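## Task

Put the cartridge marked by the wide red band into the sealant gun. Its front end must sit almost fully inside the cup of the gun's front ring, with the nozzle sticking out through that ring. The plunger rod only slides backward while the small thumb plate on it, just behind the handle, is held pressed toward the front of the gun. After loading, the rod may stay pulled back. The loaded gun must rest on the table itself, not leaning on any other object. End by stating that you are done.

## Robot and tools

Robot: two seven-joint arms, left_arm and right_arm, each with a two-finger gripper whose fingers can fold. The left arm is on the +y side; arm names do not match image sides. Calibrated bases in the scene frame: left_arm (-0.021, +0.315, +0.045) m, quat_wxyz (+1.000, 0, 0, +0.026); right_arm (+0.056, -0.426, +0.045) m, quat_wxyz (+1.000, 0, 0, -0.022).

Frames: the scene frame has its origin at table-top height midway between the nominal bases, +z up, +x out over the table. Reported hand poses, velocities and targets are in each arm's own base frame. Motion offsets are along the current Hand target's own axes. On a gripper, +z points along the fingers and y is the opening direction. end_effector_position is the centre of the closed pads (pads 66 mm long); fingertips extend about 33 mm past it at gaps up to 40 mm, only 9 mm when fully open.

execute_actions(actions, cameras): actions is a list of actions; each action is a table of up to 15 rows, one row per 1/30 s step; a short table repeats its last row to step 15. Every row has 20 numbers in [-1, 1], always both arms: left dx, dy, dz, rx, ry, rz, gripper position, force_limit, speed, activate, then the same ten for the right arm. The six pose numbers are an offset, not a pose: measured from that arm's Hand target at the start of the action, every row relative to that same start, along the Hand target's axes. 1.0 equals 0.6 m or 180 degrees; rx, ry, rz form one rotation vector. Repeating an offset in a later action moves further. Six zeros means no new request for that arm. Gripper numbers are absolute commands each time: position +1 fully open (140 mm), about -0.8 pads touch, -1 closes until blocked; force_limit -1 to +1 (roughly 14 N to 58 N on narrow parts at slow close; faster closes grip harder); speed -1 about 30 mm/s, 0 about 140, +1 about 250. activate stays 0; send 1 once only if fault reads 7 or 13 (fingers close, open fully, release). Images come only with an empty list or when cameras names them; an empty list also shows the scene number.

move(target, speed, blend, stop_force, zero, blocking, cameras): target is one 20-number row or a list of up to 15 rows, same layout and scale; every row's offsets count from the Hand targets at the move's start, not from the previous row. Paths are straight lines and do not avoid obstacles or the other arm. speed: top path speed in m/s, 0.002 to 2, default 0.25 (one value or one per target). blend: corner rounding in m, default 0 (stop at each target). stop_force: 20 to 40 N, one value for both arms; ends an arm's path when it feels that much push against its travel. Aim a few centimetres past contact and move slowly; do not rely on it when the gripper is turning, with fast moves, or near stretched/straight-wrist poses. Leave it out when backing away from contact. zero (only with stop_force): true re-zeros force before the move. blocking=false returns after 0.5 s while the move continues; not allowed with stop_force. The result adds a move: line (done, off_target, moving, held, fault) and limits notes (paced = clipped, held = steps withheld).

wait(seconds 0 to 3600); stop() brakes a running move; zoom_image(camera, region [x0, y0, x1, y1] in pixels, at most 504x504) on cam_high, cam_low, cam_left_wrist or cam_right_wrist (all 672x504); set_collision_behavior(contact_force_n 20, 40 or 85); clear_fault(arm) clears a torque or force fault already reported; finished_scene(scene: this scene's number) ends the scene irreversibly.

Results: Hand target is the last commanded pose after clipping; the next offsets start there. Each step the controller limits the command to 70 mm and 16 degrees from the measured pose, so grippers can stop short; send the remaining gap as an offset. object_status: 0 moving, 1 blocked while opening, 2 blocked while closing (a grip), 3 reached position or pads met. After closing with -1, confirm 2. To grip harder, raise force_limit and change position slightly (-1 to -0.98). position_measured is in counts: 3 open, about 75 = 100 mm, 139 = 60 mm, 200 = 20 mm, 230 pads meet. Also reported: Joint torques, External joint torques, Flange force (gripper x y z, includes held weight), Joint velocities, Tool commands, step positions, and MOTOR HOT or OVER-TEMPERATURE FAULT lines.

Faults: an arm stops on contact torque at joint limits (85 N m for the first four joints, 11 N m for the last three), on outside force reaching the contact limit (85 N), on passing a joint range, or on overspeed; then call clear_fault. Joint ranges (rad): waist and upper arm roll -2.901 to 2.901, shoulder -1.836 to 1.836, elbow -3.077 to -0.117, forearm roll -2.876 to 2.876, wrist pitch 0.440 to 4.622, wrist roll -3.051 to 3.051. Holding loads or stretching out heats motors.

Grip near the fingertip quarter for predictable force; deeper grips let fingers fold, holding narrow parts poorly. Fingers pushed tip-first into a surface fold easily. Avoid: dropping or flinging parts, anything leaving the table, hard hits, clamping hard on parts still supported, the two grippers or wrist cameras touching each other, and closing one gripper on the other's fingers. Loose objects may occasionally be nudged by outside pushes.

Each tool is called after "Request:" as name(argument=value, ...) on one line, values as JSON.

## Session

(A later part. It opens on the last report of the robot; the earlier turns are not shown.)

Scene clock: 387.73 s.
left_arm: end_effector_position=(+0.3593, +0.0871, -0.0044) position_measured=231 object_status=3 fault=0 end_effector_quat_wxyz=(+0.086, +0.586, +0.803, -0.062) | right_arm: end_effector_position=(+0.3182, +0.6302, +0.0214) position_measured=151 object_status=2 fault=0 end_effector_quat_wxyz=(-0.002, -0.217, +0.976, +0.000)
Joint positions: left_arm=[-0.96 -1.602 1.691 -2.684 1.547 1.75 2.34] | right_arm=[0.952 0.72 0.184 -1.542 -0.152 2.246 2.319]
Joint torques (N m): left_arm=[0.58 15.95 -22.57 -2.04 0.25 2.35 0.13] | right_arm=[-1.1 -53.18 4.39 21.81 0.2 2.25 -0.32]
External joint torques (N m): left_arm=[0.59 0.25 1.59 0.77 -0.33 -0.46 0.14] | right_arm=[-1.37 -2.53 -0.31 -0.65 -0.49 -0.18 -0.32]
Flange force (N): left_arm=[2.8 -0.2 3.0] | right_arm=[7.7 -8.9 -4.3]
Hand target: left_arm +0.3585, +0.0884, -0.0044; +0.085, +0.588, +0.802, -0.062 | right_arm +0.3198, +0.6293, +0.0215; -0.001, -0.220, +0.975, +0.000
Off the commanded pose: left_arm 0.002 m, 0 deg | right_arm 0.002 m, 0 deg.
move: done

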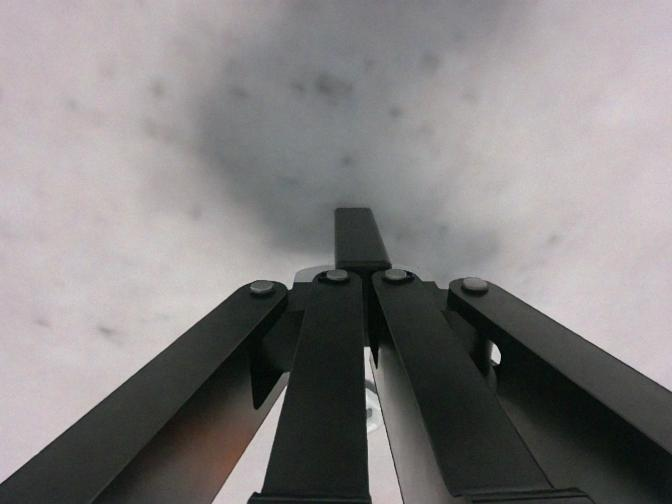

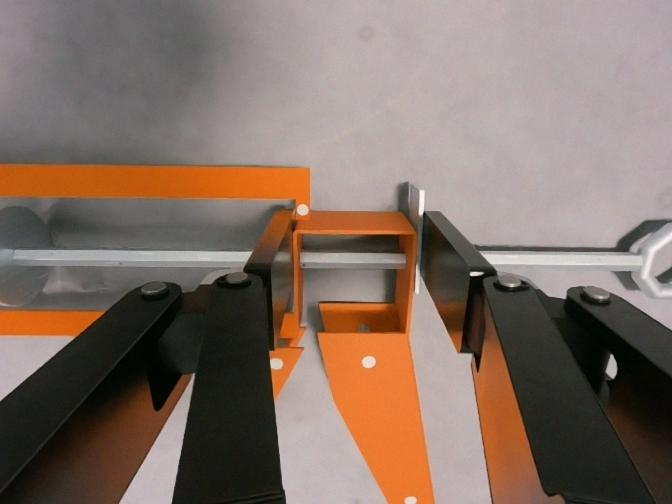

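Request:
move(target=[[0, 0, 0, 0, 0, 0, 0.17, 1, 1, 0, 0, 0, 0, 0, 0, 0, -1, -0.5, -1, 0],[-0.177, 0.004, 0.0385, 0, 0, 0, 0.17, 1, 1, 0, 0, 0, 0, 0, 0, 0, -1, -0.5, -1, 0]], speed=0.2, cameras=["cam_left_wrist", "cam_right_wrist", "cam_low"])

Request:
zoom_image(camera="cam_low", region=[240, 190, 440, 260])

Scene clock: 405.67 s.
left_arm: end_effector_position=(+0.3929, -0.0150, -0.0046) position_measured=108 object_status=3 fault=0 end_effector_quat_wxyz=(+0.085, +0.591, +0.800, -0.063) | right_arm: end_effector_position=(+0.3182, +0.6302, +0.0214) position_measured=151 object_status=2 fault=0 end_effector_quat_wxyz=(-0.002, -0.217, +0.976, +0.000)
Joint positions: left_arm=[-1.265 -1.628 1.697 -2.664 1.61 1.766 2.062] | right_arm=[0.952 0.72 0.184 -1.542 -0.152 2.246 2.319]
Joint velocities: left_arm=[0.001 0 0 0 -0.001 0 -0.007] | right_arm=[within noise]
Joint torques (N m): left_arm=[-0.65 16.21 -22.75 -2.23 0.98 2.69 -0.24] | right_arm=[-1.18 -53.19 4.39 21.81 0.19 2.27 -0.37]
External joint torques (N m): left_arm=[-0.63 0.26 1.89 1.15 0.32 -0.2 -0.24] | right_arm=[-1.41 -2.46 -0.3 -0.7 -0.51 -0.18 -0.37]
Flange force (N): left_arm=[-1.8 3.6 7.2] | right_arm=[7.7 -9.0 -4.2]
Hand target: left_arm +0.3935, -0.0145, -0.0048; +0.085, +0.588, +0.802, -0.062 | right_arm +0.3198, +0.6293, +0.0215; -0.001, -0.220, +0.975, +0.000
Off the commanded pose: left_arm 0.001 m, 0 deg | right_arm 0.002 m, 0 deg.
move: done
Images, in order (width x height): cam_low 672x504, cam_left_wrist 672x504, cam_right_wrist 672x504.

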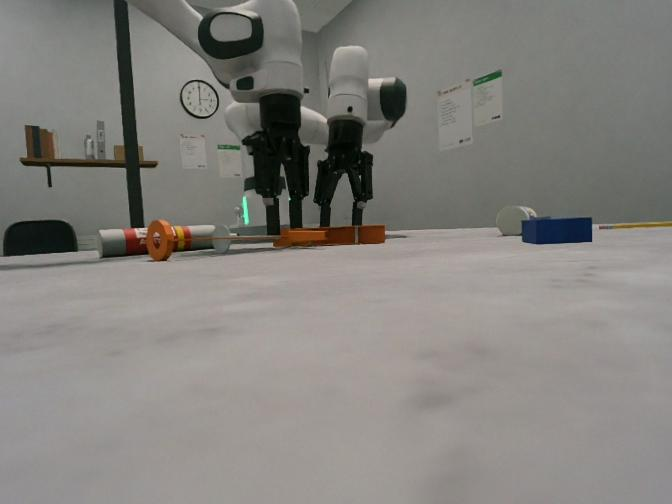

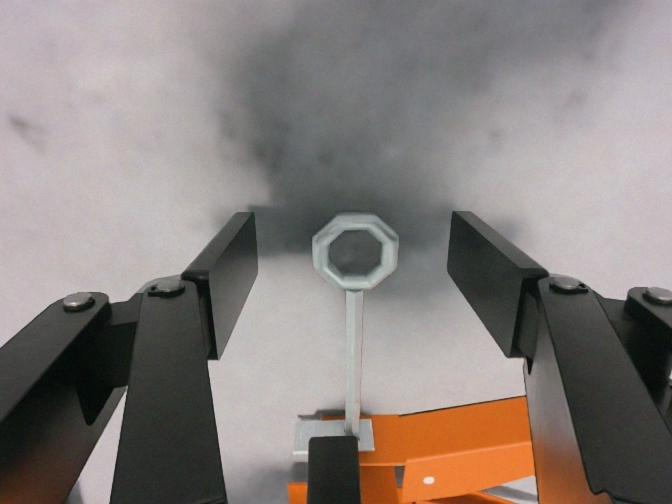

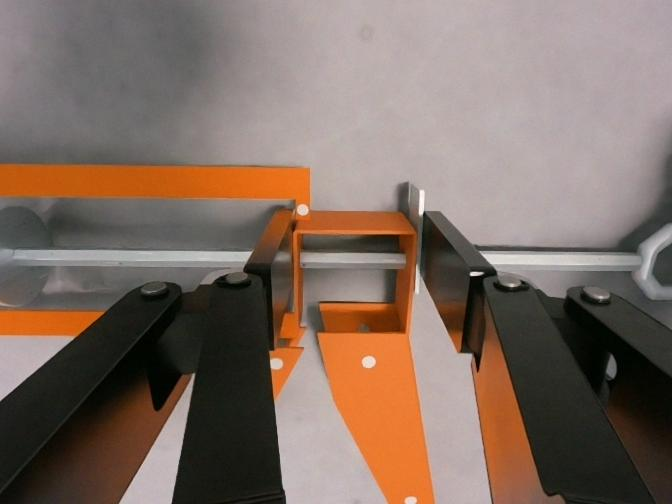

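Scaled by 2.520 from the camera's image (finer frame: 960x720).

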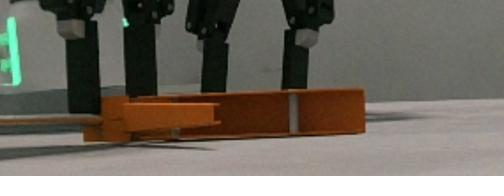

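Request:
move(target=[0, 0, 0, 0, 0, 0, -1, 0.5, -0.3, 0, 0, 0, 0, 0, 0, 0, -0.98, 0.2, -1, 0], speed=0.2)

Request:
move(target=[0.06, -0.0015, -0.012, 0, 0, 0, -1, 0.5, -0.3, 0, 0, 0, 0, 0, 0, 0, -0.98, 0.2, -1, 0], speed=0.05, stop_force=40, cameras=["cam_left_wrist", "cam_right_wrist"])

Scene clock: 411.87 s.
left_arm: end_effector_position=(+0.3935, -0.0147, -0.0044) position_measured=179 object_status=0 fault=0 end_effector_quat_wxyz=(+0.086, +0.590, +0.801, -0.062) | right_arm: end_effector_position=(+0.3181, +0.6302, +0.0215) position_measured=153 object_status=2 fault=0 end_effector_quat_wxyz=(-0.002, -0.218, +0.976, +0.000)
Joint positions: left_arm=[-1.265 -1.628 1.697 -2.664 1.611 1.766 2.06] | right_arm=[0.952 0.72 0.184 -1.542 -0.152 2.246 2.318]
Joint torques (N m): left_arm=[-0.7 16.15 -21.96 -2.52 0.75 2.63 -0.24] | right_arm=[-1.59 -52.61 3.87 21.85 0.25 2.76 -0.25]
External joint torques (N m): left_arm=[-0.67 0.2 2.68 0.82 0.08 -0.26 -0.23] | right_arm=[-1.6 -1.96 -0.66 -0.64 -0.45 0.32 -0.25]
Flange force (N): left_arm=[-1.3 2.5 8.6] | right_arm=[7.1 -8.7 -2.5]
Hand target: left_arm +0.3935, -0.0145, -0.0048; +0.085, +0.588, +0.802, -0.062 | right_arm +0.3198, +0.6293, +0.0215; -0.001, -0.220, +0.975, +0.000
Off the commanded pose: left_arm 0.000 m, 0 deg | right_arm 0.002 m, 0 deg.
move: done

Scene clock: 413.80 s.
left_arm: end_effector_position=(+0.3824, +0.0166, -0.0046) position_measured=179 object_status=2 fault=0 end_effector_quat_wxyz=(+0.087, +0.587, +0.802, -0.064) | right_arm: end_effector_position=(+0.3172, +0.6316, +0.0221) position_measured=153 object_status=2 fault=0 end_effector_quat_wxyz=(-0.001, -0.221, +0.975, +0.002)
Joint positions: left_arm=[-1.157 -1.62 1.7 -2.682 1.592 1.766 2.145] | right_arm=[0.952 0.72 0.186 -1.542 -0.152 2.249 2.313]
Joint torques (N m): left_arm=[1.87 17.13 -23.36 -1.59 0.8 2.17 0.1] | right_arm=[-2.24 -52.35 2.84 20.9 0.3 1.91 -0.05]
External joint torques (N m): left_arm=[1.85 1.44 0.89 1.65 0.17 -0.69 0.11] | right_arm=[-2.13 -1.63 -1.65 -1.65 -0.4 -0.54 -0.05]
Flange force (N): left_arm=[6.0 -0.7 1.2] | right_arm=[8.9 -10.7 -3.2]
Hand target: left_arm +0.3816, +0.0202, -0.0053; +0.085, +0.588, +0.802, -0.062 | right_arm +0.3198, +0.6293, +0.0215; -0.001, -0.220, +0.975, +0.000
Off the commanded pose: left_arm 0.004 m, 0 deg | right_arm 0.004 m, 0 deg.
move: off_target (left_arm)

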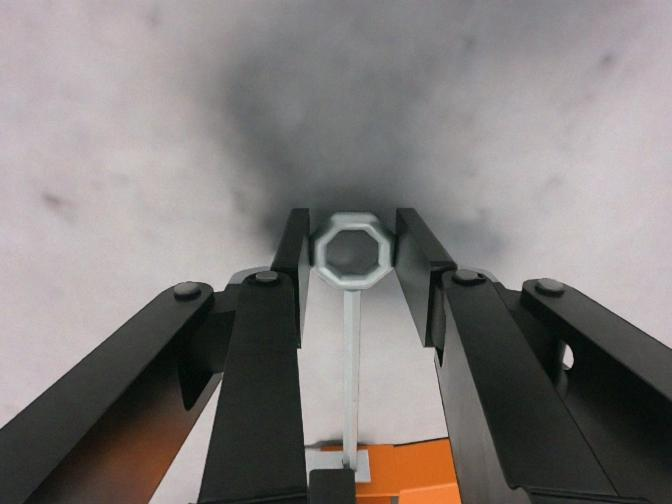

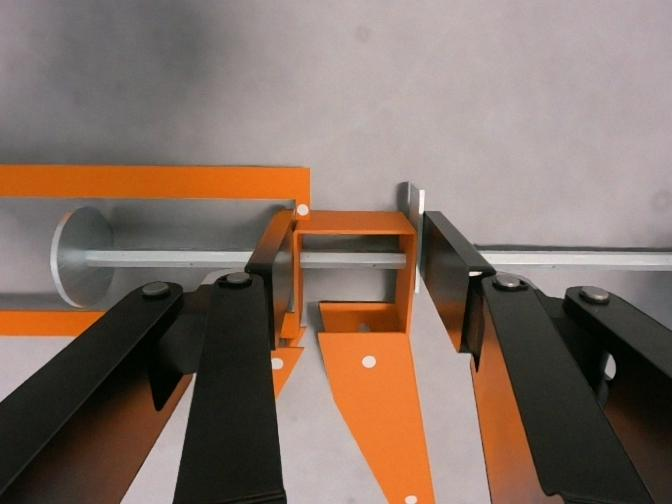

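Request:
move(target=[[0, 0, 0, 0, 0, 0, -1, 0.5, -0.3, 0, 0, 0, 0, 0, 0, 0, 0.17, 0.2, -0.5, 0],[0, 0, 0, 0, 0, 0, -1, 0.5, -0.3, 0, 0, 0, -0.05, 0, 0, 0, 0.17, 0.2, -0.5, 0],[0, 0, 0, 0, 0, 0, -1, 0.5, -0.3, 0, -0.0183, 0.0417, -0.05, 0, 0, 0, -0.40, 0.2, -0.5, 0],[0, 0, 0, 0, 0, 0, -1, 0.5, -0.3, 0, -0.0183, 0.0417, -0.025, 0, 0, 0, -0.40, 0.2, -0.5, 0]], speed=0.15, cameras=["cam_right_wrist"])

Request:
zoom_image(camera="cam_right_wrist", region=[250, 140, 500, 360])

Scene clock: 439.53 s.
left_arm: end_effector_position=(+0.3819, +0.0173, -0.0048) position_measured=179 object_status=2 fault=0 end_effector_quat_wxyz=(+0.087, +0.587, +0.802, -0.064) | right_arm: end_effector_position=(+0.3183, +0.6550, +0.0352) position_measured=179 object_status=3 fault=0 end_effector_quat_wxyz=(-0.003, -0.223, +0.975, -0.002)
Joint positions: left_arm=[-1.156 -1.619 1.7 -2.682 1.591 1.766 2.145] | right_arm=[0.982 0.777 0.18 -1.401 -0.148 2.158 2.315]
Joint velocities: left_arm=[within noise] | right_arm=[0.001 0 0 0.001 0.001 0.004 0]
Joint torques (N m): left_arm=[1.13 16.78 -23.17 -2.03 0.96 2.38 0.09] | right_arm=[-0.42 -54.94 4.09 22.64 0.62 2.68 0.11]
External joint torques (N m): left_arm=[1.12 1.08 1.13 1.2 0.32 -0.49 0.1] | right_arm=[-0.29 -2.38 -0.36 -0.53 -0.12 0.25 0.11]
Flange force (N): left_arm=[4.1 -0.2 3.1] | right_arm=[9.6 -8.0 -2.7]
Hand target: left_arm +0.3816, +0.0202, -0.0053; +0.085, +0.588, +0.802, -0.062 | right_arm +0.3190, +0.6566, +0.0365; -0.001, -0.220, +0.975, +0.000
Off the commanded pose: left_arm 0.003 m, 0 deg | right_arm 0.002 m, 0 deg.
move: done

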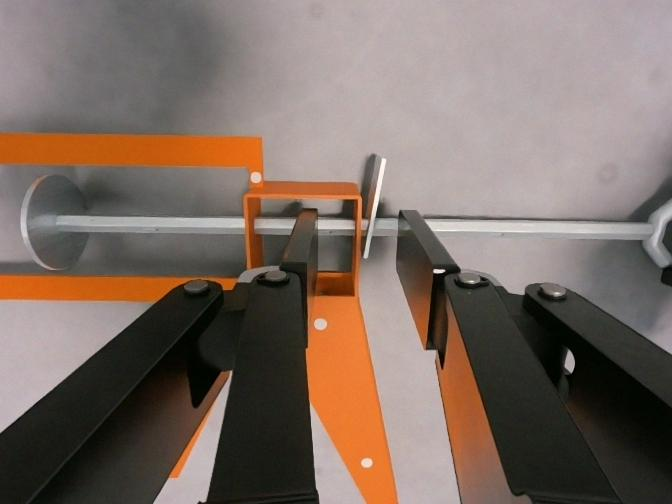

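Scaled by 2.016 from the camera's image (finer frame: 960x720).

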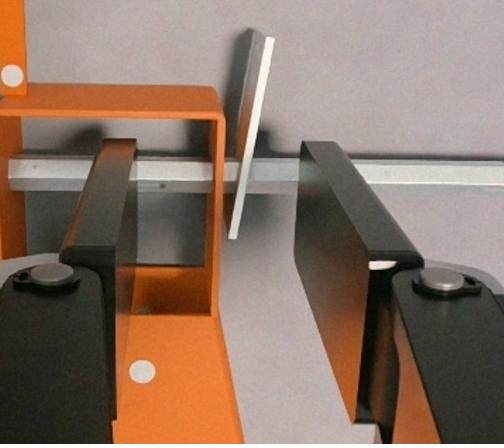

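Request:
move(target=[[0, 0, 0, 0, 0, 0, -1, 0.5, -0.3, 0, 0, 0.0067, 0.0217, 0, 0, 0, -0.40, 0.2, -0.5, 0],[0, 0, 0, 0, 0, 0, -1, 0.5, -0.3, 0, 0, 0.0067, 0.0217, 0, 0, 0, -1, 0, -1, 0]], speed=0.1, cameras=["cam_right_wrist"])

Request:
zoom_image(camera="cam_right_wrist", region=[250, 140, 500, 360])

Scene clock: 450.73 s.
left_arm: end_effector_position=(+0.3817, +0.0184, -0.0051) position_measured=179 object_status=2 fault=0 end_effector_quat_wxyz=(+0.086, +0.586, +0.803, -0.063) | right_arm: end_effector_position=(+0.3176, +0.6584, +0.0229) position_measured=224 object_status=0 fault=0 end_effector_quat_wxyz=(-0.002, -0.223, +0.975, -0.002)
Joint positions: left_arm=[-1.155 -1.618 1.7 -2.681 1.591 1.765 2.145] | right_arm=[0.993 0.803 0.171 -1.389 -0.149 2.173 2.319]
Joint torques (N m): left_arm=[0.46 16.2 -22.66 -2.53 0.56 2.51 0.06] | right_arm=[-0.21 -54.42 4.57 22.81 0.94 2.85 0.05]
External joint torques (N m): left_arm=[0.46 0.5 1.61 0.68 -0.08 -0.36 0.06] | right_arm=[-0.06 -1.49 0.22 -0.23 0.22 0.42 0.05]
Flange force (N): left_arm=[2.4 0.0 3.9] | right_arm=[6.2 -5.0 -1.6]
Hand target: left_arm +0.3816, +0.0202, -0.0053; +0.085, +0.588, +0.802, -0.062 | right_arm +0.3172, +0.6602, +0.0235; -0.001, -0.220, +0.975, +0.000
Off the commanded pose: left_arm 0.002 m, 0 deg | right_arm 0.002 m, 0 deg.
move: done

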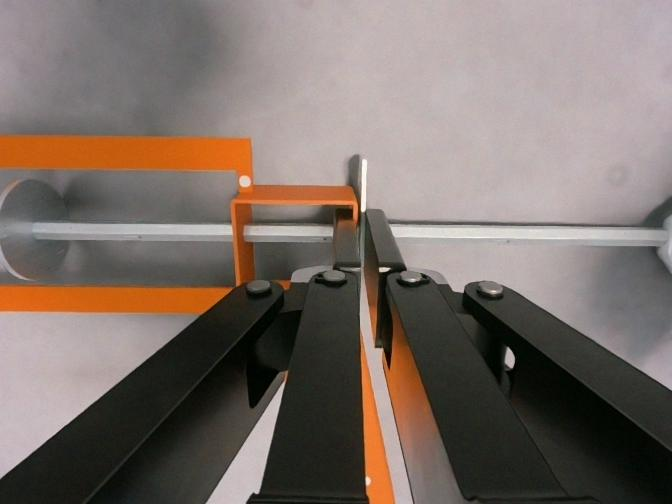

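Scaled by 2.016 from the camera's image (finer frame: 960x720).

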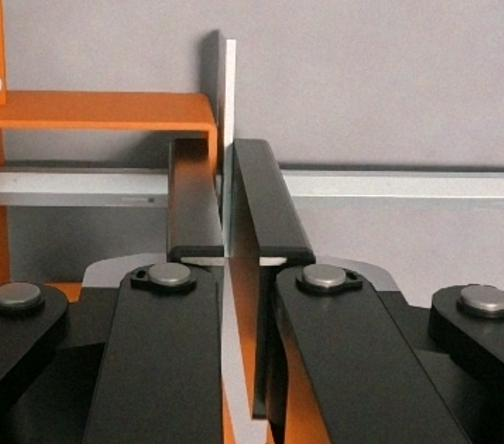

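Request:
move(target=[0.1434, -0.0041, -0.029, 0, 0, 0, -1, 0.5, -0.3, 0, 0, 0, 0, 0, 0, 0, -1, 0, -1, 0], speed=0.06, stop_force=40, cameras=["cam_right_wrist", "cam_left_wrist"])

Scene clock: 463.13 s.
left_arm: end_effector_position=(+0.3549, +0.0973, -0.0047) position_measured=179 object_status=2 fault=0 end_effector_quat_wxyz=(+0.091, +0.586, +0.803, -0.065) | right_arm: end_effector_position=(+0.3139, +0.6642, +0.0260) position_measured=224 object_status=2 fault=0 end_effector_quat_wxyz=(+0.000, -0.225, +0.974, +0.003)
Joint positions: left_arm=[-0.927 -1.561 1.696 -2.684 1.519 1.792 2.382] | right_arm=[0.999 0.801 0.172 -1.386 -0.145 2.179 2.319]
Joint velocities: left_arm=[0 0.004 0 0 -0.001 0.004 -0.001] | right_arm=[within noise]
Joint torques (N m): left_arm=[1.56 19.11 -22.94 0.51 1.25 1.47 0.29] | right_arm=[-2.64 -53.54 1.95 21.09 0.64 1.82 -0.02]
External joint torques (N m): left_arm=[1.62 3.25 1.27 2.8 0.68 -1.34 0.29] | right_arm=[-2.52 -0.84 -2.4 -1.86 -0.09 -0.6 -0.02]
Flange force (N): left_arm=[6.7 1.5 2.8] | right_arm=[8.8 -11.6 -1.9]
Hand target: left_arm +0.3528, +0.1032, -0.0062; +0.085, +0.588, +0.802, -0.062 | right_arm +0.3172, +0.6602, +0.0235; -0.001, -0.220, +0.975, +0.000
Off the commanded pose: left_arm 0.006 m, 1 deg | right_arm 0.006 m, 1 deg.
move: off_target (left_arm)
Images, in order (width x height): cam_left_wrist 672x504, cam_right_wrist 672x504.

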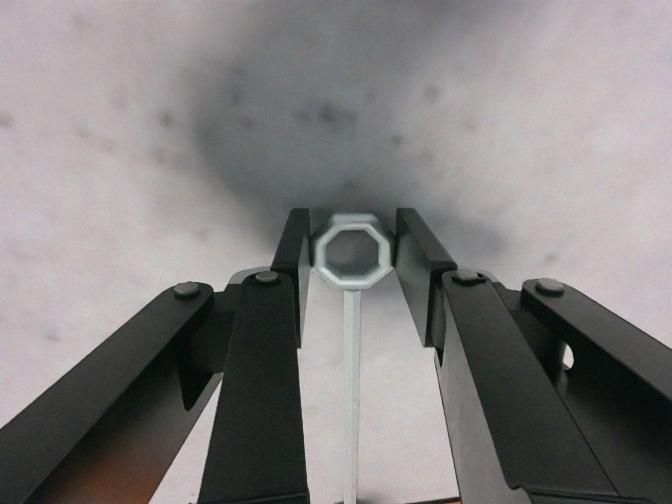

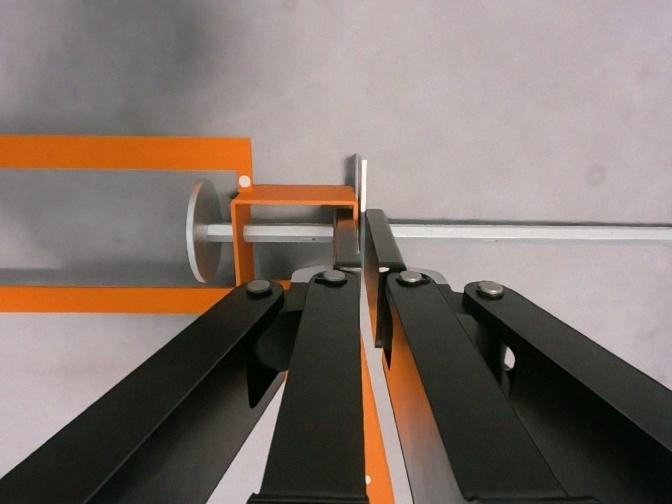

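Request:
move(target=[0.027, -0.0008, -0.004, 0, 0, 0, -1, 0.5, -0.3, 0, 0, 0, 0, 0, 0, 0, -1, 0, -1, 0], speed=0.05, stop_force=30, cameras=["cam_right_wrist"])

Scene clock: 470.33 s.
left_arm: end_effector_position=(+0.3502, +0.1122, -0.0050) position_measured=179 object_status=2 fault=0 end_effector_quat_wxyz=(+0.092, +0.586, +0.802, -0.064) | right_arm: end_effector_position=(+0.3129, +0.6652, +0.0265) position_measured=224 object_status=2 fault=0 end_effector_quat_wxyz=(+0.000, -0.225, +0.974, +0.004)
Joint positions: left_arm=[-0.896 -1.524 1.696 -2.678 1.495 1.821 2.429] | right_arm=[1.001 0.8 0.172 -1.386 -0.143 2.18 2.319]
Joint velocities: left_arm=[0 0.005 0 0 -0.002 0.005 0.001] | right_arm=[within noise]
Joint torques (N m): left_arm=[1.74 19.32 -22.93 1.72 1.63 1.43 0.24] | right_arm=[-3.1 -53.83 1.69 21.34 0.48 1.68 0]
External joint torques (N m): left_arm=[1.76 3.27 1.37 3.3 1.05 -1.36 0.25] | right_arm=[-3.2 -0.82 -2.84 -1.77 -0.26 -0.78 0]
Flange force (N): left_arm=[7.2 2.3 3.9] | right_arm=[7.7 -11.8 -2.1]
Hand target: left_arm +0.3474, +0.1186, -0.0072; +0.085, +0.588, +0.802, -0.062 | right_arm +0.3172, +0.6602, +0.0235; -0.001, -0.220, +0.975, +0.000
Off the commanded pose: left_arm 0.007 m, 1 deg | right_arm 0.007 m, 1 deg.
move: off_target (left_arm)

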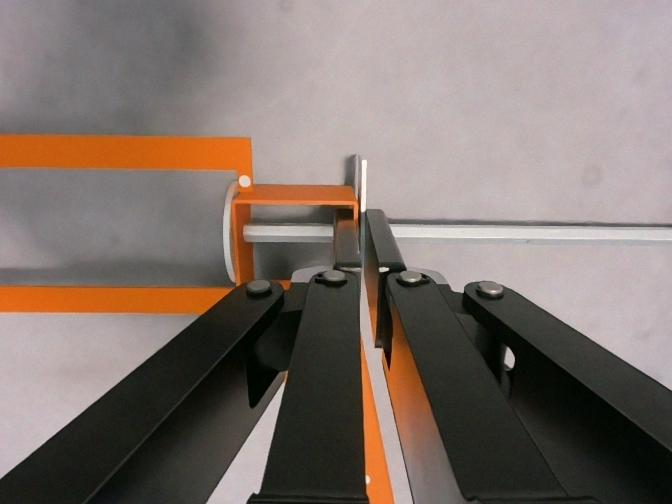

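Request:
move(target=[[-0.0115, 0, -0.001, 0, 0, 0, -1, 0.5, -0.3, 0, 0, 0, 0, 0, 0, 0, -0.43, 0, -0.5, 0],[-0.0115, 0, -0.001, 0, 0, 0, -1, 0.5, -0.3, 0, 0, 0, -0.08, 0, 0, 0, -0.43, 0, -0.5, 0],[-0.0115, 0, -0.001, 0, 0, 0, -1, 0.5, -0.3, 0, 0.05, -0.24, -0.189, 0, 0, 0, -0.43, 0, -0.5, 0]], blend=[0, 0.02, 0], speed=0.25, cameras=["cam_right_wrist", "cam_high"])

Request:
zoom_image(camera="cam_right_wrist", region=[0, 100, 500, 400])

Scene clock: 503.13 s.
left_arm: end_effector_position=(+0.3505, +0.1109, -0.0050) position_measured=179 object_status=2 fault=0 end_effector_quat_wxyz=(+0.088, +0.588, +0.802, -0.063) | right_arm: end_effector_position=(+0.3519, +0.5167, +0.1362) position_measured=183 object_status=3 fault=0 end_effector_quat_wxyz=(-0.001, -0.216, +0.976, -0.002)
Joint positions: left_arm=[-0.906 -1.517 1.693 -2.678 1.495 1.821 2.421] | right_arm=[0.798 0.322 0.191 -1.864 -0.074 2.175 2.157]
Joint velocities: left_arm=[within noise] | right_arm=[0.002 -0.001 0 0 -0.001 0 -0.005]
Joint torques (N m): left_arm=[-0.13 17.57 -23.06 -0.41 0.88 2.13 0] | right_arm=[-1.26 -43.49 3.02 22.37 1.12 2.66 -0.39]
External joint torques (N m): left_arm=[-0.04 1.44 1.27 1.07 0.29 -0.66 0.01] | right_arm=[-1.3 -2.5 0.71 -0.92 0.41 0.24 -0.39]
Flange force (N): left_arm=[1.4 2.5 3.8] | right_arm=[9.7 -8.0 -2.0]
Hand target: left_arm +0.3494, +0.1123, -0.0052; +0.085, +0.588, +0.802, -0.062 | right_arm +0.3521, +0.5174, +0.1369; -0.001, -0.220, +0.975, +0.000
Off the commanded pose: left_arm 0.002 m, 0 deg | right_arm 0.001 m, 1 deg.
move: done
Images, in order (width x height): cam_high 672x504, cam_right_wrist 672x504.

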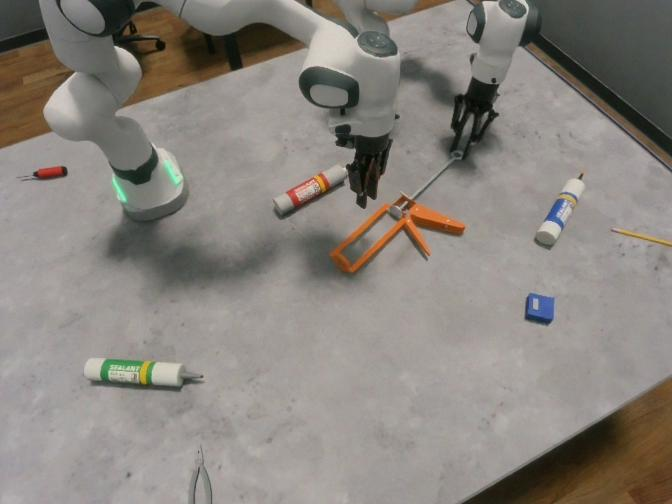

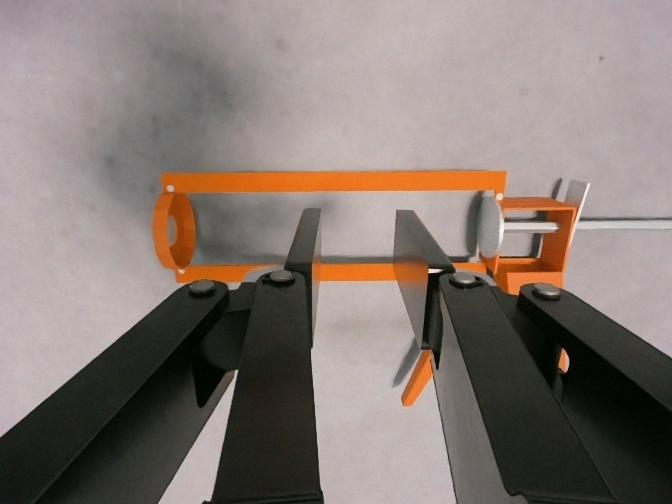

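Scaled by 1.008 from the camera's image (finer frame: 960x720).

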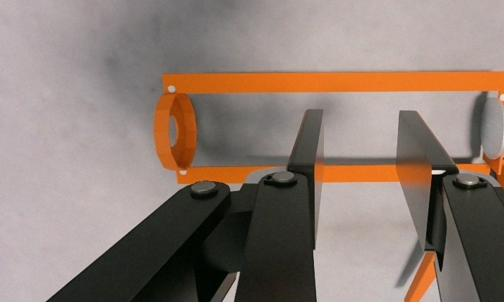

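Request:
move(target=[0, 0, 0, 0, 0, 0, -1, 0.5, -0.3, 0, 0.359, 0.044, 0.067, 0, 0, -0.417, 0.17, 0, 0, 0], speed=0.35, cameras=["cam_right_wrist"])

Scene clock: 517.87 s.
left_arm: end_effector_position=(+0.3505, +0.1109, -0.0050) position_measured=179 object_status=2 fault=0 end_effector_quat_wxyz=(+0.088, +0.588, +0.802, -0.063) | right_arm: end_effector_position=(+0.1457, +0.4482, +0.0965) position_measured=108 object_status=3 fault=0 end_effector_quat_wxyz=(+0.002, +0.766, -0.642, +0.001)
Joint positions: left_arm=[-0.906 -1.517 1.693 -2.678 1.495 1.821 2.421] | right_arm=[0.801 -0.04 0.457 -2.464 0.027 2.423 1.061]
Joint velocities: left_arm=[within noise] | right_arm=[0.002 0 0 -0.001 0 0 -0.006]
Joint torques (N m): left_arm=[-0.21 17.57 -22.99 -0.37 0.88 2.13 -0.01] | right_arm=[-0.86 -26.72 -0.03 20.01 1.07 2.68 -0.38]
External joint torques (N m): left_arm=[-0.29 1.46 1.28 1 0.29 -0.64 0] | right_arm=[-0.81 -2.65 0.55 -0.87 0.56 0.24 -0.38]
Flange force (N): left_arm=[0.8 3.1 4.1] | right_arm=[11.4 5.1 -5.7]
Hand target: left_arm +0.3494, +0.1123, -0.0052; +0.085, +0.588, +0.802, -0.062 | right_arm +0.1462, +0.4487, +0.0970; +0.001, +0.769, -0.640, +0.000
Off the commanded pose: left_arm 0.002 m, 0 deg | right_arm 0.001 m, 0 deg.
move: done

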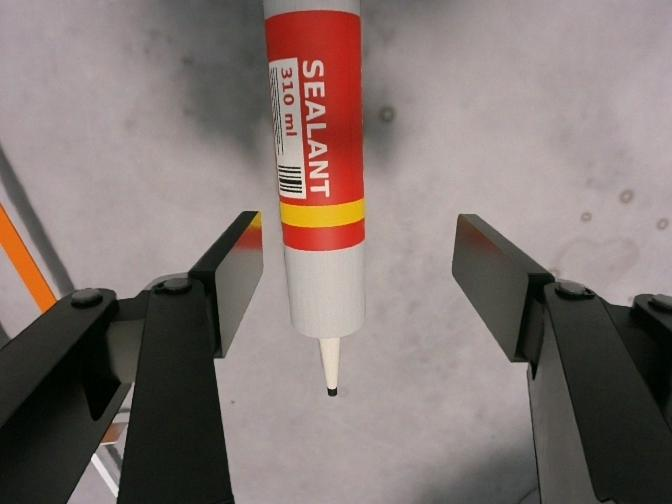

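Request:
move(target=[[0, 0, 0, 0, 0, 0, -1, 0.5, -0.3, 0, 0.0333, -0.0297, 0.08, 0, 0, -0.016, 0.17, 0, 0, 0],[0, 0, 0, 0, 0, 0, -1, 0.5, -0.3, 0, 0.0333, -0.0297, 0.150, 0, 0, -0.016, 0.17, 0, 0, 0],[0, 0, 0, 0, 0, 0, -1, 0.5, -0.3, 0, 0.0333, -0.0297, 0.150, 0, 0, -0.016, -1, -0.2, -0.7, 0]], speed=0.15, blend=[0.01, 0, 0], cameras=["cam_right_wrist"])

Scene clock: 533.47 s.
left_arm: end_effector_position=(+0.3505, +0.1109, -0.0050) position_measured=179 object_status=2 fault=0 end_effector_quat_wxyz=(+0.088, +0.588, +0.802, -0.063) | right_arm: end_effector_position=(+0.1671, +0.4311, +0.0070) position_measured=157 object_status=2 fault=0 end_effector_quat_wxyz=(+0.002, +0.786, -0.618, +0.000)
Joint positions: left_arm=[-0.906 -1.517 1.693 -2.678 1.495 1.821 2.421] | right_arm=[0.787 0.168 0.394 -2.522 -0.139 2.67 1.06]
Joint torques (N m): left_arm=[-0.22 17.55 -23.09 -0.51 0.88 2.13 0] | right_arm=[-0.32 -29.18 2.19 16.58 -0.09 2.68 0.17]
External joint torques (N m): left_arm=[-0.22 1.44 1.19 0.86 0.29 -0.65 0.01] | right_arm=[-0.28 -1.16 0.29 -0.62 -0.43 0.22 0.17]
Flange force (N): left_arm=[0.9 2.5 3.7] | right_arm=[3.6 2.8 -1.9]
Hand target: left_arm +0.3494, +0.1123, -0.0052; +0.085, +0.588, +0.802, -0.062 | right_arm +0.1672, +0.4322, +0.0070; +0.001, +0.785, -0.620, +0.000
Off the commanded pose: left_arm 0.002 m, 0 deg | right_arm 0.001 m, 0 deg.
move: done

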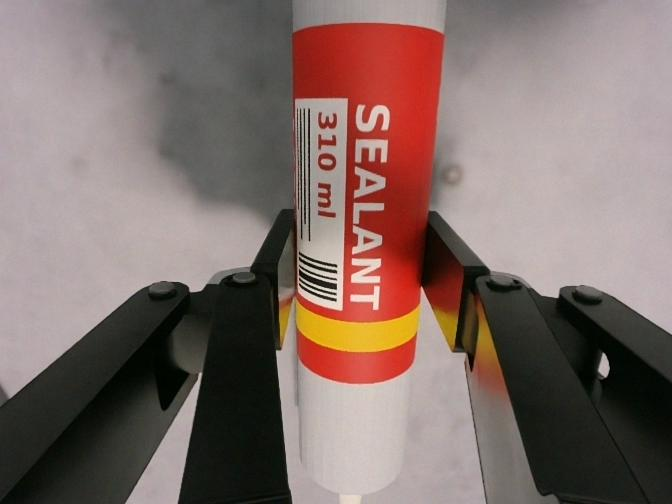

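Request:
move(target=[[0, 0, 0, 0, 0, 0, -1, 0.5, -0.3, 0, 0, 0, -0.1, 0, 0, 0, -1, -0.2, -0.7, 0],[0, 0, 0, 0, 0, 0, -1, 0.5, -0.3, 0, -0.0133, -0.1453, -0.2217, 0, 0, -0.533, -1, -0.2, -0.7, 0],[0, 0, 0, 0, 0, 0, -1, 0.5, -0.3, 0, -0.1372, -0.3415, -0.1633, -0.1786, 0.0182, 0.9193, -1, -0.2, -0.7, 0]], speed=0.35, blend=[0.02, 0.03, 0], cameras=["cam_right_wrist", "cam_high", "cam_low"])

Scene clock: 595.27 s.
left_arm: end_effector_position=(+0.3505, +0.1109, -0.0050) position_measured=179 object_status=2 fault=0 end_effector_quat_wxyz=(+0.088, +0.588, +0.802, -0.063) | right_arm: end_effector_position=(+0.3452, +0.5564, +0.0999) position_measured=157 object_status=2 fault=0 end_effector_quat_wxyz=(-0.163, +0.533, +0.825, +0.096)
Joint positions: left_arm=[-0.906 -1.517 1.693 -2.678 1.495 1.821 2.421] | right_arm=[0.024 0.553 0.932 -2.012 -0.142 2.509 -2.612]
Joint velocities: left_arm=[within noise] | right_arm=[0 0 0.001 0.001 -0.001 0 -0.005]
Joint torques (N m): left_arm=[-0.2 17.52 -23.01 -0.46 0.86 2.13 -0.04] | right_arm=[-1.29 -35.23 16.71 22.04 0.39 3.42 -0.39]
External joint torques (N m): left_arm=[-0.29 1.35 1.3 0.87 0.26 -0.65 -0.03] | right_arm=[-1.26 -3.68 2.5 2.08 -0.07 0.59 -0.4]
Flange force (N): left_arm=[0.7 2.8 4.1] | right_arm=[-2.4 -7.8 -13.1]
Hand target: left_arm +0.3494, +0.1123, -0.0052; +0.085, +0.588, +0.802, -0.062 | right_arm +0.3477, +0.5598, +0.1047; -0.161, +0.528, +0.828, +0.102
Off the commanded pose: left_arm 0.002 m, 0 deg | right_arm 0.006 m, 1 deg.
move: off_target (right_arm); limits=paced
Images, in order (width x height): cam_high 672x504, cam_low 672x504, cam_right_wrist 672x504.

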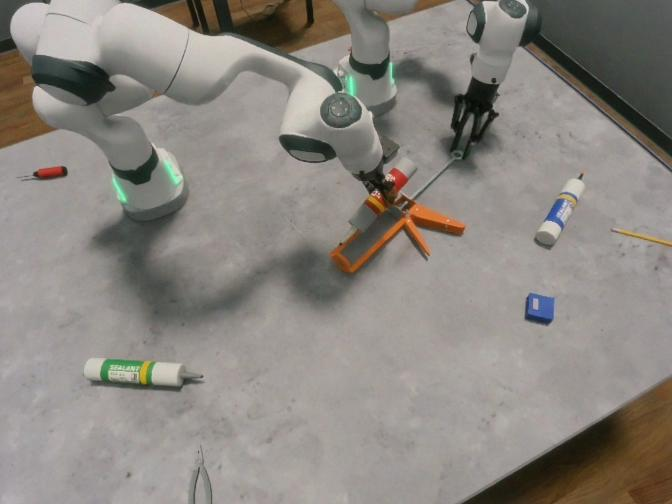

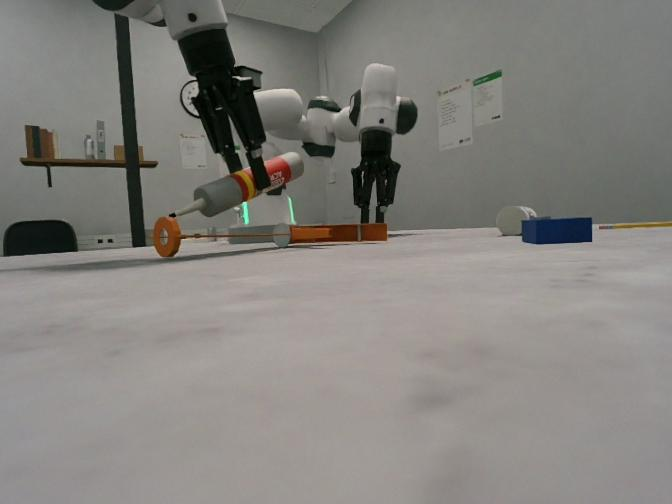

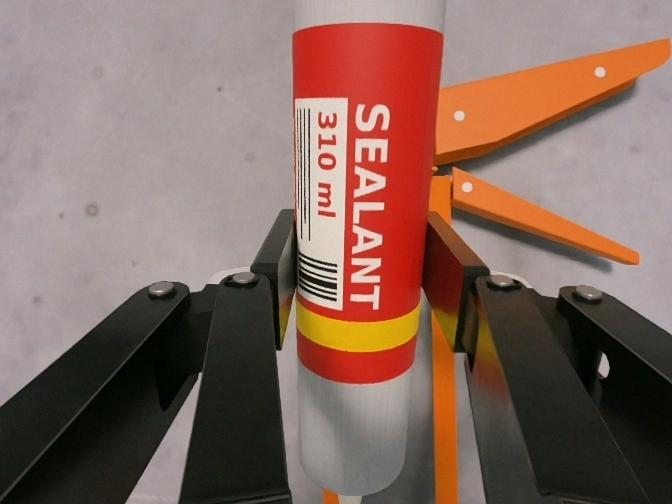

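Request:
zoom_image(camera="cam_right_wrist", region=[270, 340, 490, 504])

Request:
zoom_image(camera="cam_high", region=[310, 140, 480, 290])

Request:
zoom_image(camera="cam_low", region=[130, 130, 400, 270])

Scaled by 2.291 from the camera's image (finer frame: 960x720).

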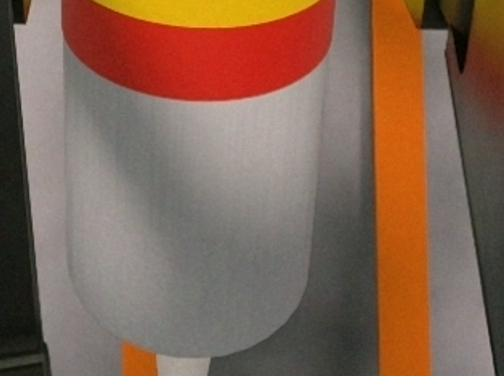

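Scaled by 2.965 from the camera's image (finer frame: 960x720).

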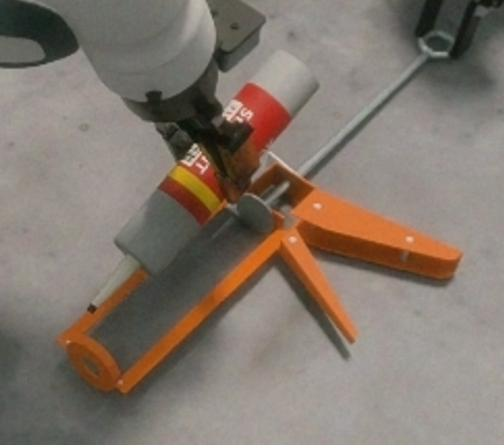

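Scaled by 1.867 from the camera's image (finer frame: 960x720).

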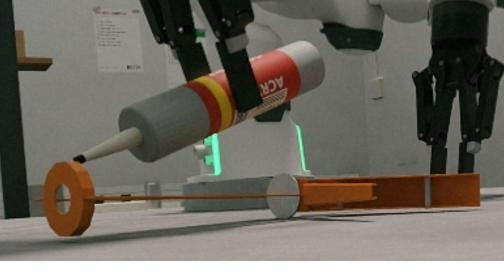

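Request:
move(target=[0, 0, 0, 0, 0, 0, -1, 0.5, -0.3, 0, 0, 0.0367, 0.01, 0, 0, 0, -1, -0.2, -0.7, 0], speed=0.15, cameras=["cam_right_wrist", "cam_high", "cam_low"])

Request:
zoom_image(camera="cam_right_wrist", region=[230, 340, 450, 504])

Request:
zoom_image(camera="cam_high", region=[310, 140, 480, 290])

Request:
zoom_image(camera="cam_low", region=[130, 130, 400, 270])

Scene clock: 650.33 s.
left_arm: end_effector_position=(+0.3505, +0.1109, -0.0050) position_measured=179 object_status=2 fault=0 end_effector_quat_wxyz=(+0.088, +0.588, +0.802, -0.063) | right_arm: end_effector_position=(+0.3651, +0.5675, +0.0945) position_measured=157 object_status=2 fault=0 end_effector_quat_wxyz=(-0.163, +0.530, +0.826, +0.097)
Joint positions: left_arm=[-0.906 -1.517 1.693 -2.678 1.495 1.821 2.421] | right_arm=[0.07 0.613 0.889 -1.926 -0.176 2.481 -2.614]
Joint velocities: left_arm=[within noise] | right_arm=[-0.002 0.001 0 0 -0.002 -0.003 -0.001]
Joint torques (N m): left_arm=[-0.26 17.57 -23 -0.47 0.88 2.13 -0.01] | right_arm=[-0.44 -38.68 17.37 21.73 0.35 3.5 -0.09]
External joint torques (N m): left_arm=[-0.24 1.45 1.35 0.95 0.28 -0.66 -0.01] | right_arm=[-0.34 -3.85 2.12 1.75 -0.16 0.65 -0.1]
Flange force (N): left_arm=[0.9 2.8 4.2] | right_arm=[-0.1 -6.2 -9.2]
Hand target: left_arm +0.3494, +0.1123, -0.0052; +0.085, +0.588, +0.802, -0.062 | right_arm +0.3667, +0.5711, +0.0991; -0.161, +0.528, +0.828, +0.102
Off the commanded pose: left_arm 0.002 m, 0 deg | right_arm 0.006 m, 1 deg.
move: off_target (right_arm)
Images, in order (width x height): cam_high 672x504, cam_low 672x504, cam_right_wrist 672x504.

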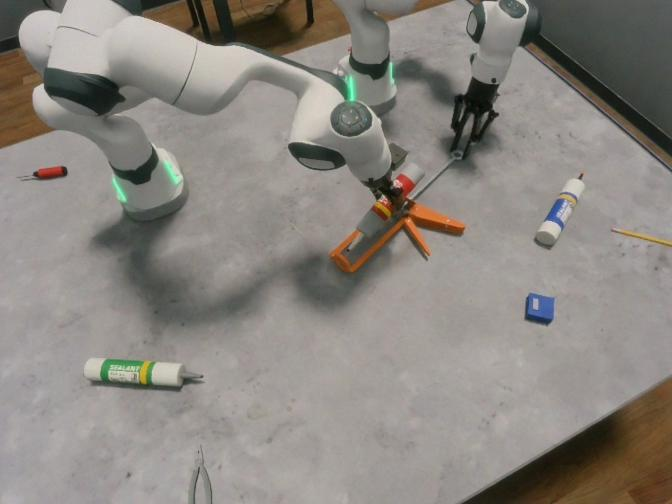

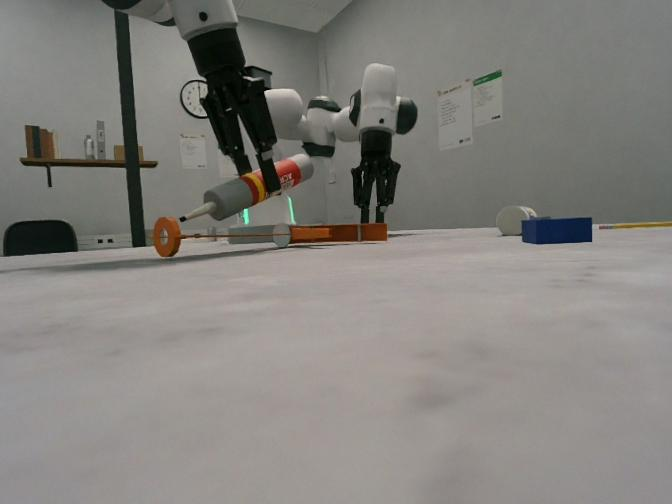

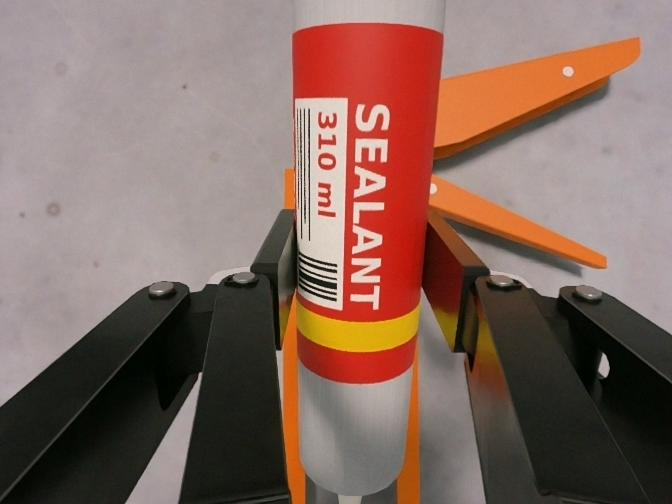

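Scaled by 2.291 from the camera's image (finer frame: 960x720).

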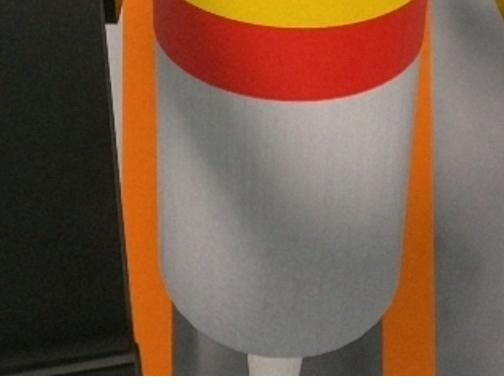

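Scaled by 2.965 from the camera's image (finer frame: 960x720).

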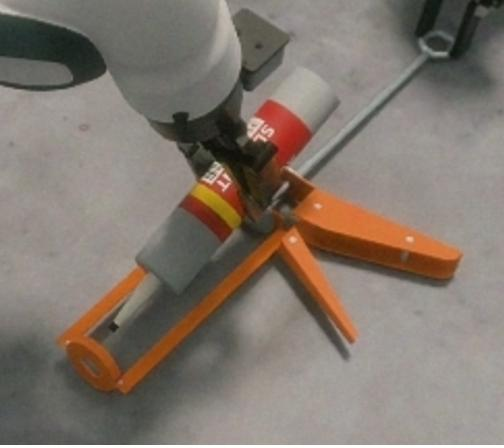

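Scaled by 1.867 from the camera's image (finer frame: 960x720).

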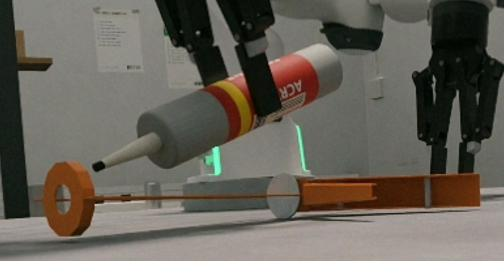

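Request:
move(target=[0, 0, 0, 0, 0, 0, -1, 0.5, -0.3, 0, -0.0688, 0.0033, 0.019, 0, 0, 0, -1, -0.2, -0.7, 0], speed=0.1, cameras=["cam_right_wrist", "cam_high", "cam_low"])

Request:
zoom_image(camera="cam_high", region=[310, 170, 440, 290])

Request:
zoom_image(camera="cam_low", region=[130, 170, 330, 270])

Scene clock: 671.53 s.
left_arm: end_effector_position=(+0.3505, +0.1109, -0.0050) position_measured=179 object_status=2 fault=0 end_effector_quat_wxyz=(+0.088, +0.588, +0.802, -0.063) | right_arm: end_effector_position=(+0.3802, +0.5372, +0.0685) position_measured=157 object_status=2 fault=0 end_effector_quat_wxyz=(-0.163, +0.533, +0.825, +0.094)
Joint positions: left_arm=[-0.906 -1.517 1.693 -2.678 1.495 1.821 2.421] | right_arm=[0.004 0.639 0.889 -1.974 -0.204 2.516 -2.65]
Joint velocities: left_arm=[within noise] | right_arm=[-0.002 0 0.001 0.001 -0.002 0.002 -0.004]
Joint torques (N m): left_arm=[-0.17 17.46 -23.04 -0.41 0.89 2.12 -0.04] | right_arm=[-1.13 -37.89 18.31 20.06 0.29 3.87 -0.48]
External joint torques (N m): left_arm=[-0.14 1.35 1.24 0.99 0.3 -0.66 -0.03] | right_arm=[-1.17 -3.61 2.52 1.2 -0.14 1.09 -0.49]
Flange force (N): left_arm=[1.0 2.6 3.9] | right_arm=[-2.9 -10.1 -11.2]
Hand target: left_arm +0.3494, +0.1123, -0.0052; +0.085, +0.588, +0.802, -0.062 | right_arm +0.3828, +0.5411, +0.0730; -0.161, +0.528, +0.828, +0.102
Off the commanded pose: left_arm 0.002 m, 0 deg | right_arm 0.007 m, 1 deg.
move: off_target (right_arm)
Images, in order (width x height): cam_high 672x504, cam_low 672x504, cam_right_wrist 672x504.

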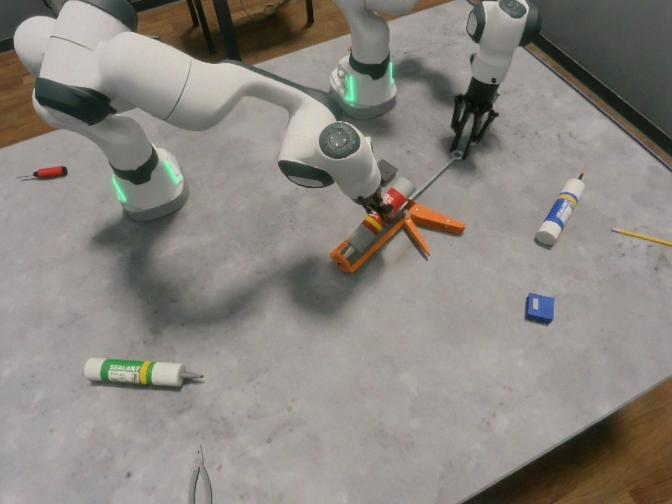

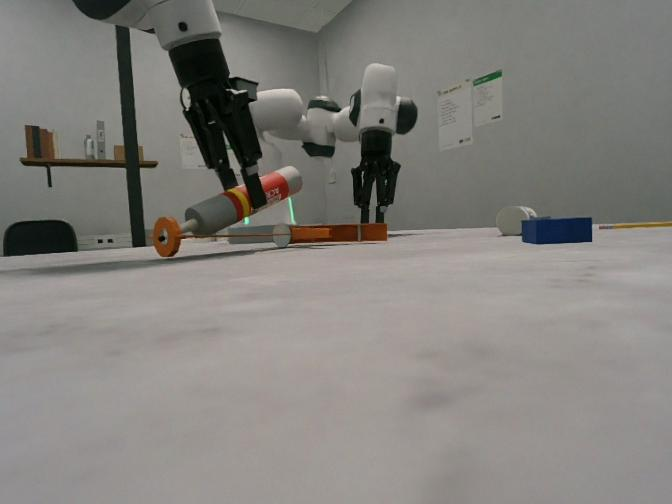

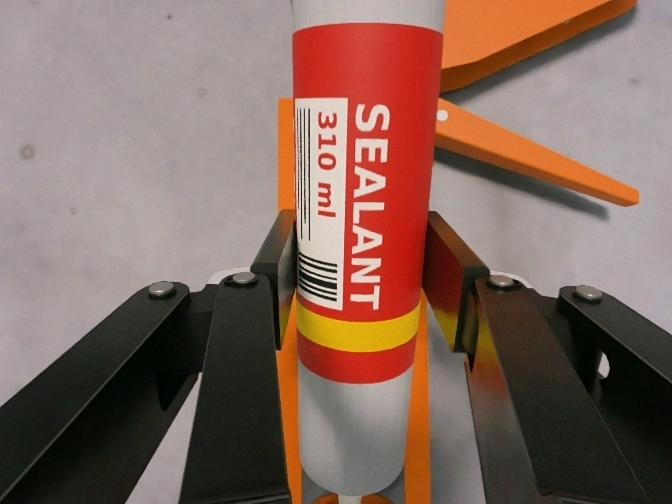

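Scaled by 3.877 from the camera's image (finer frame: 960x720).

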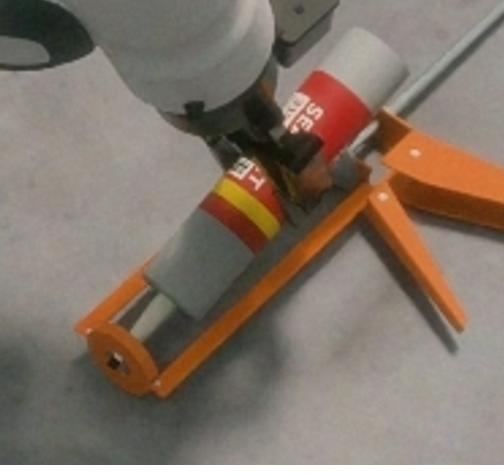

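Scaled by 2.520 from the camera's image (finer frame: 960x720).

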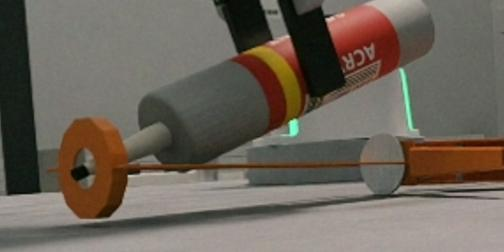

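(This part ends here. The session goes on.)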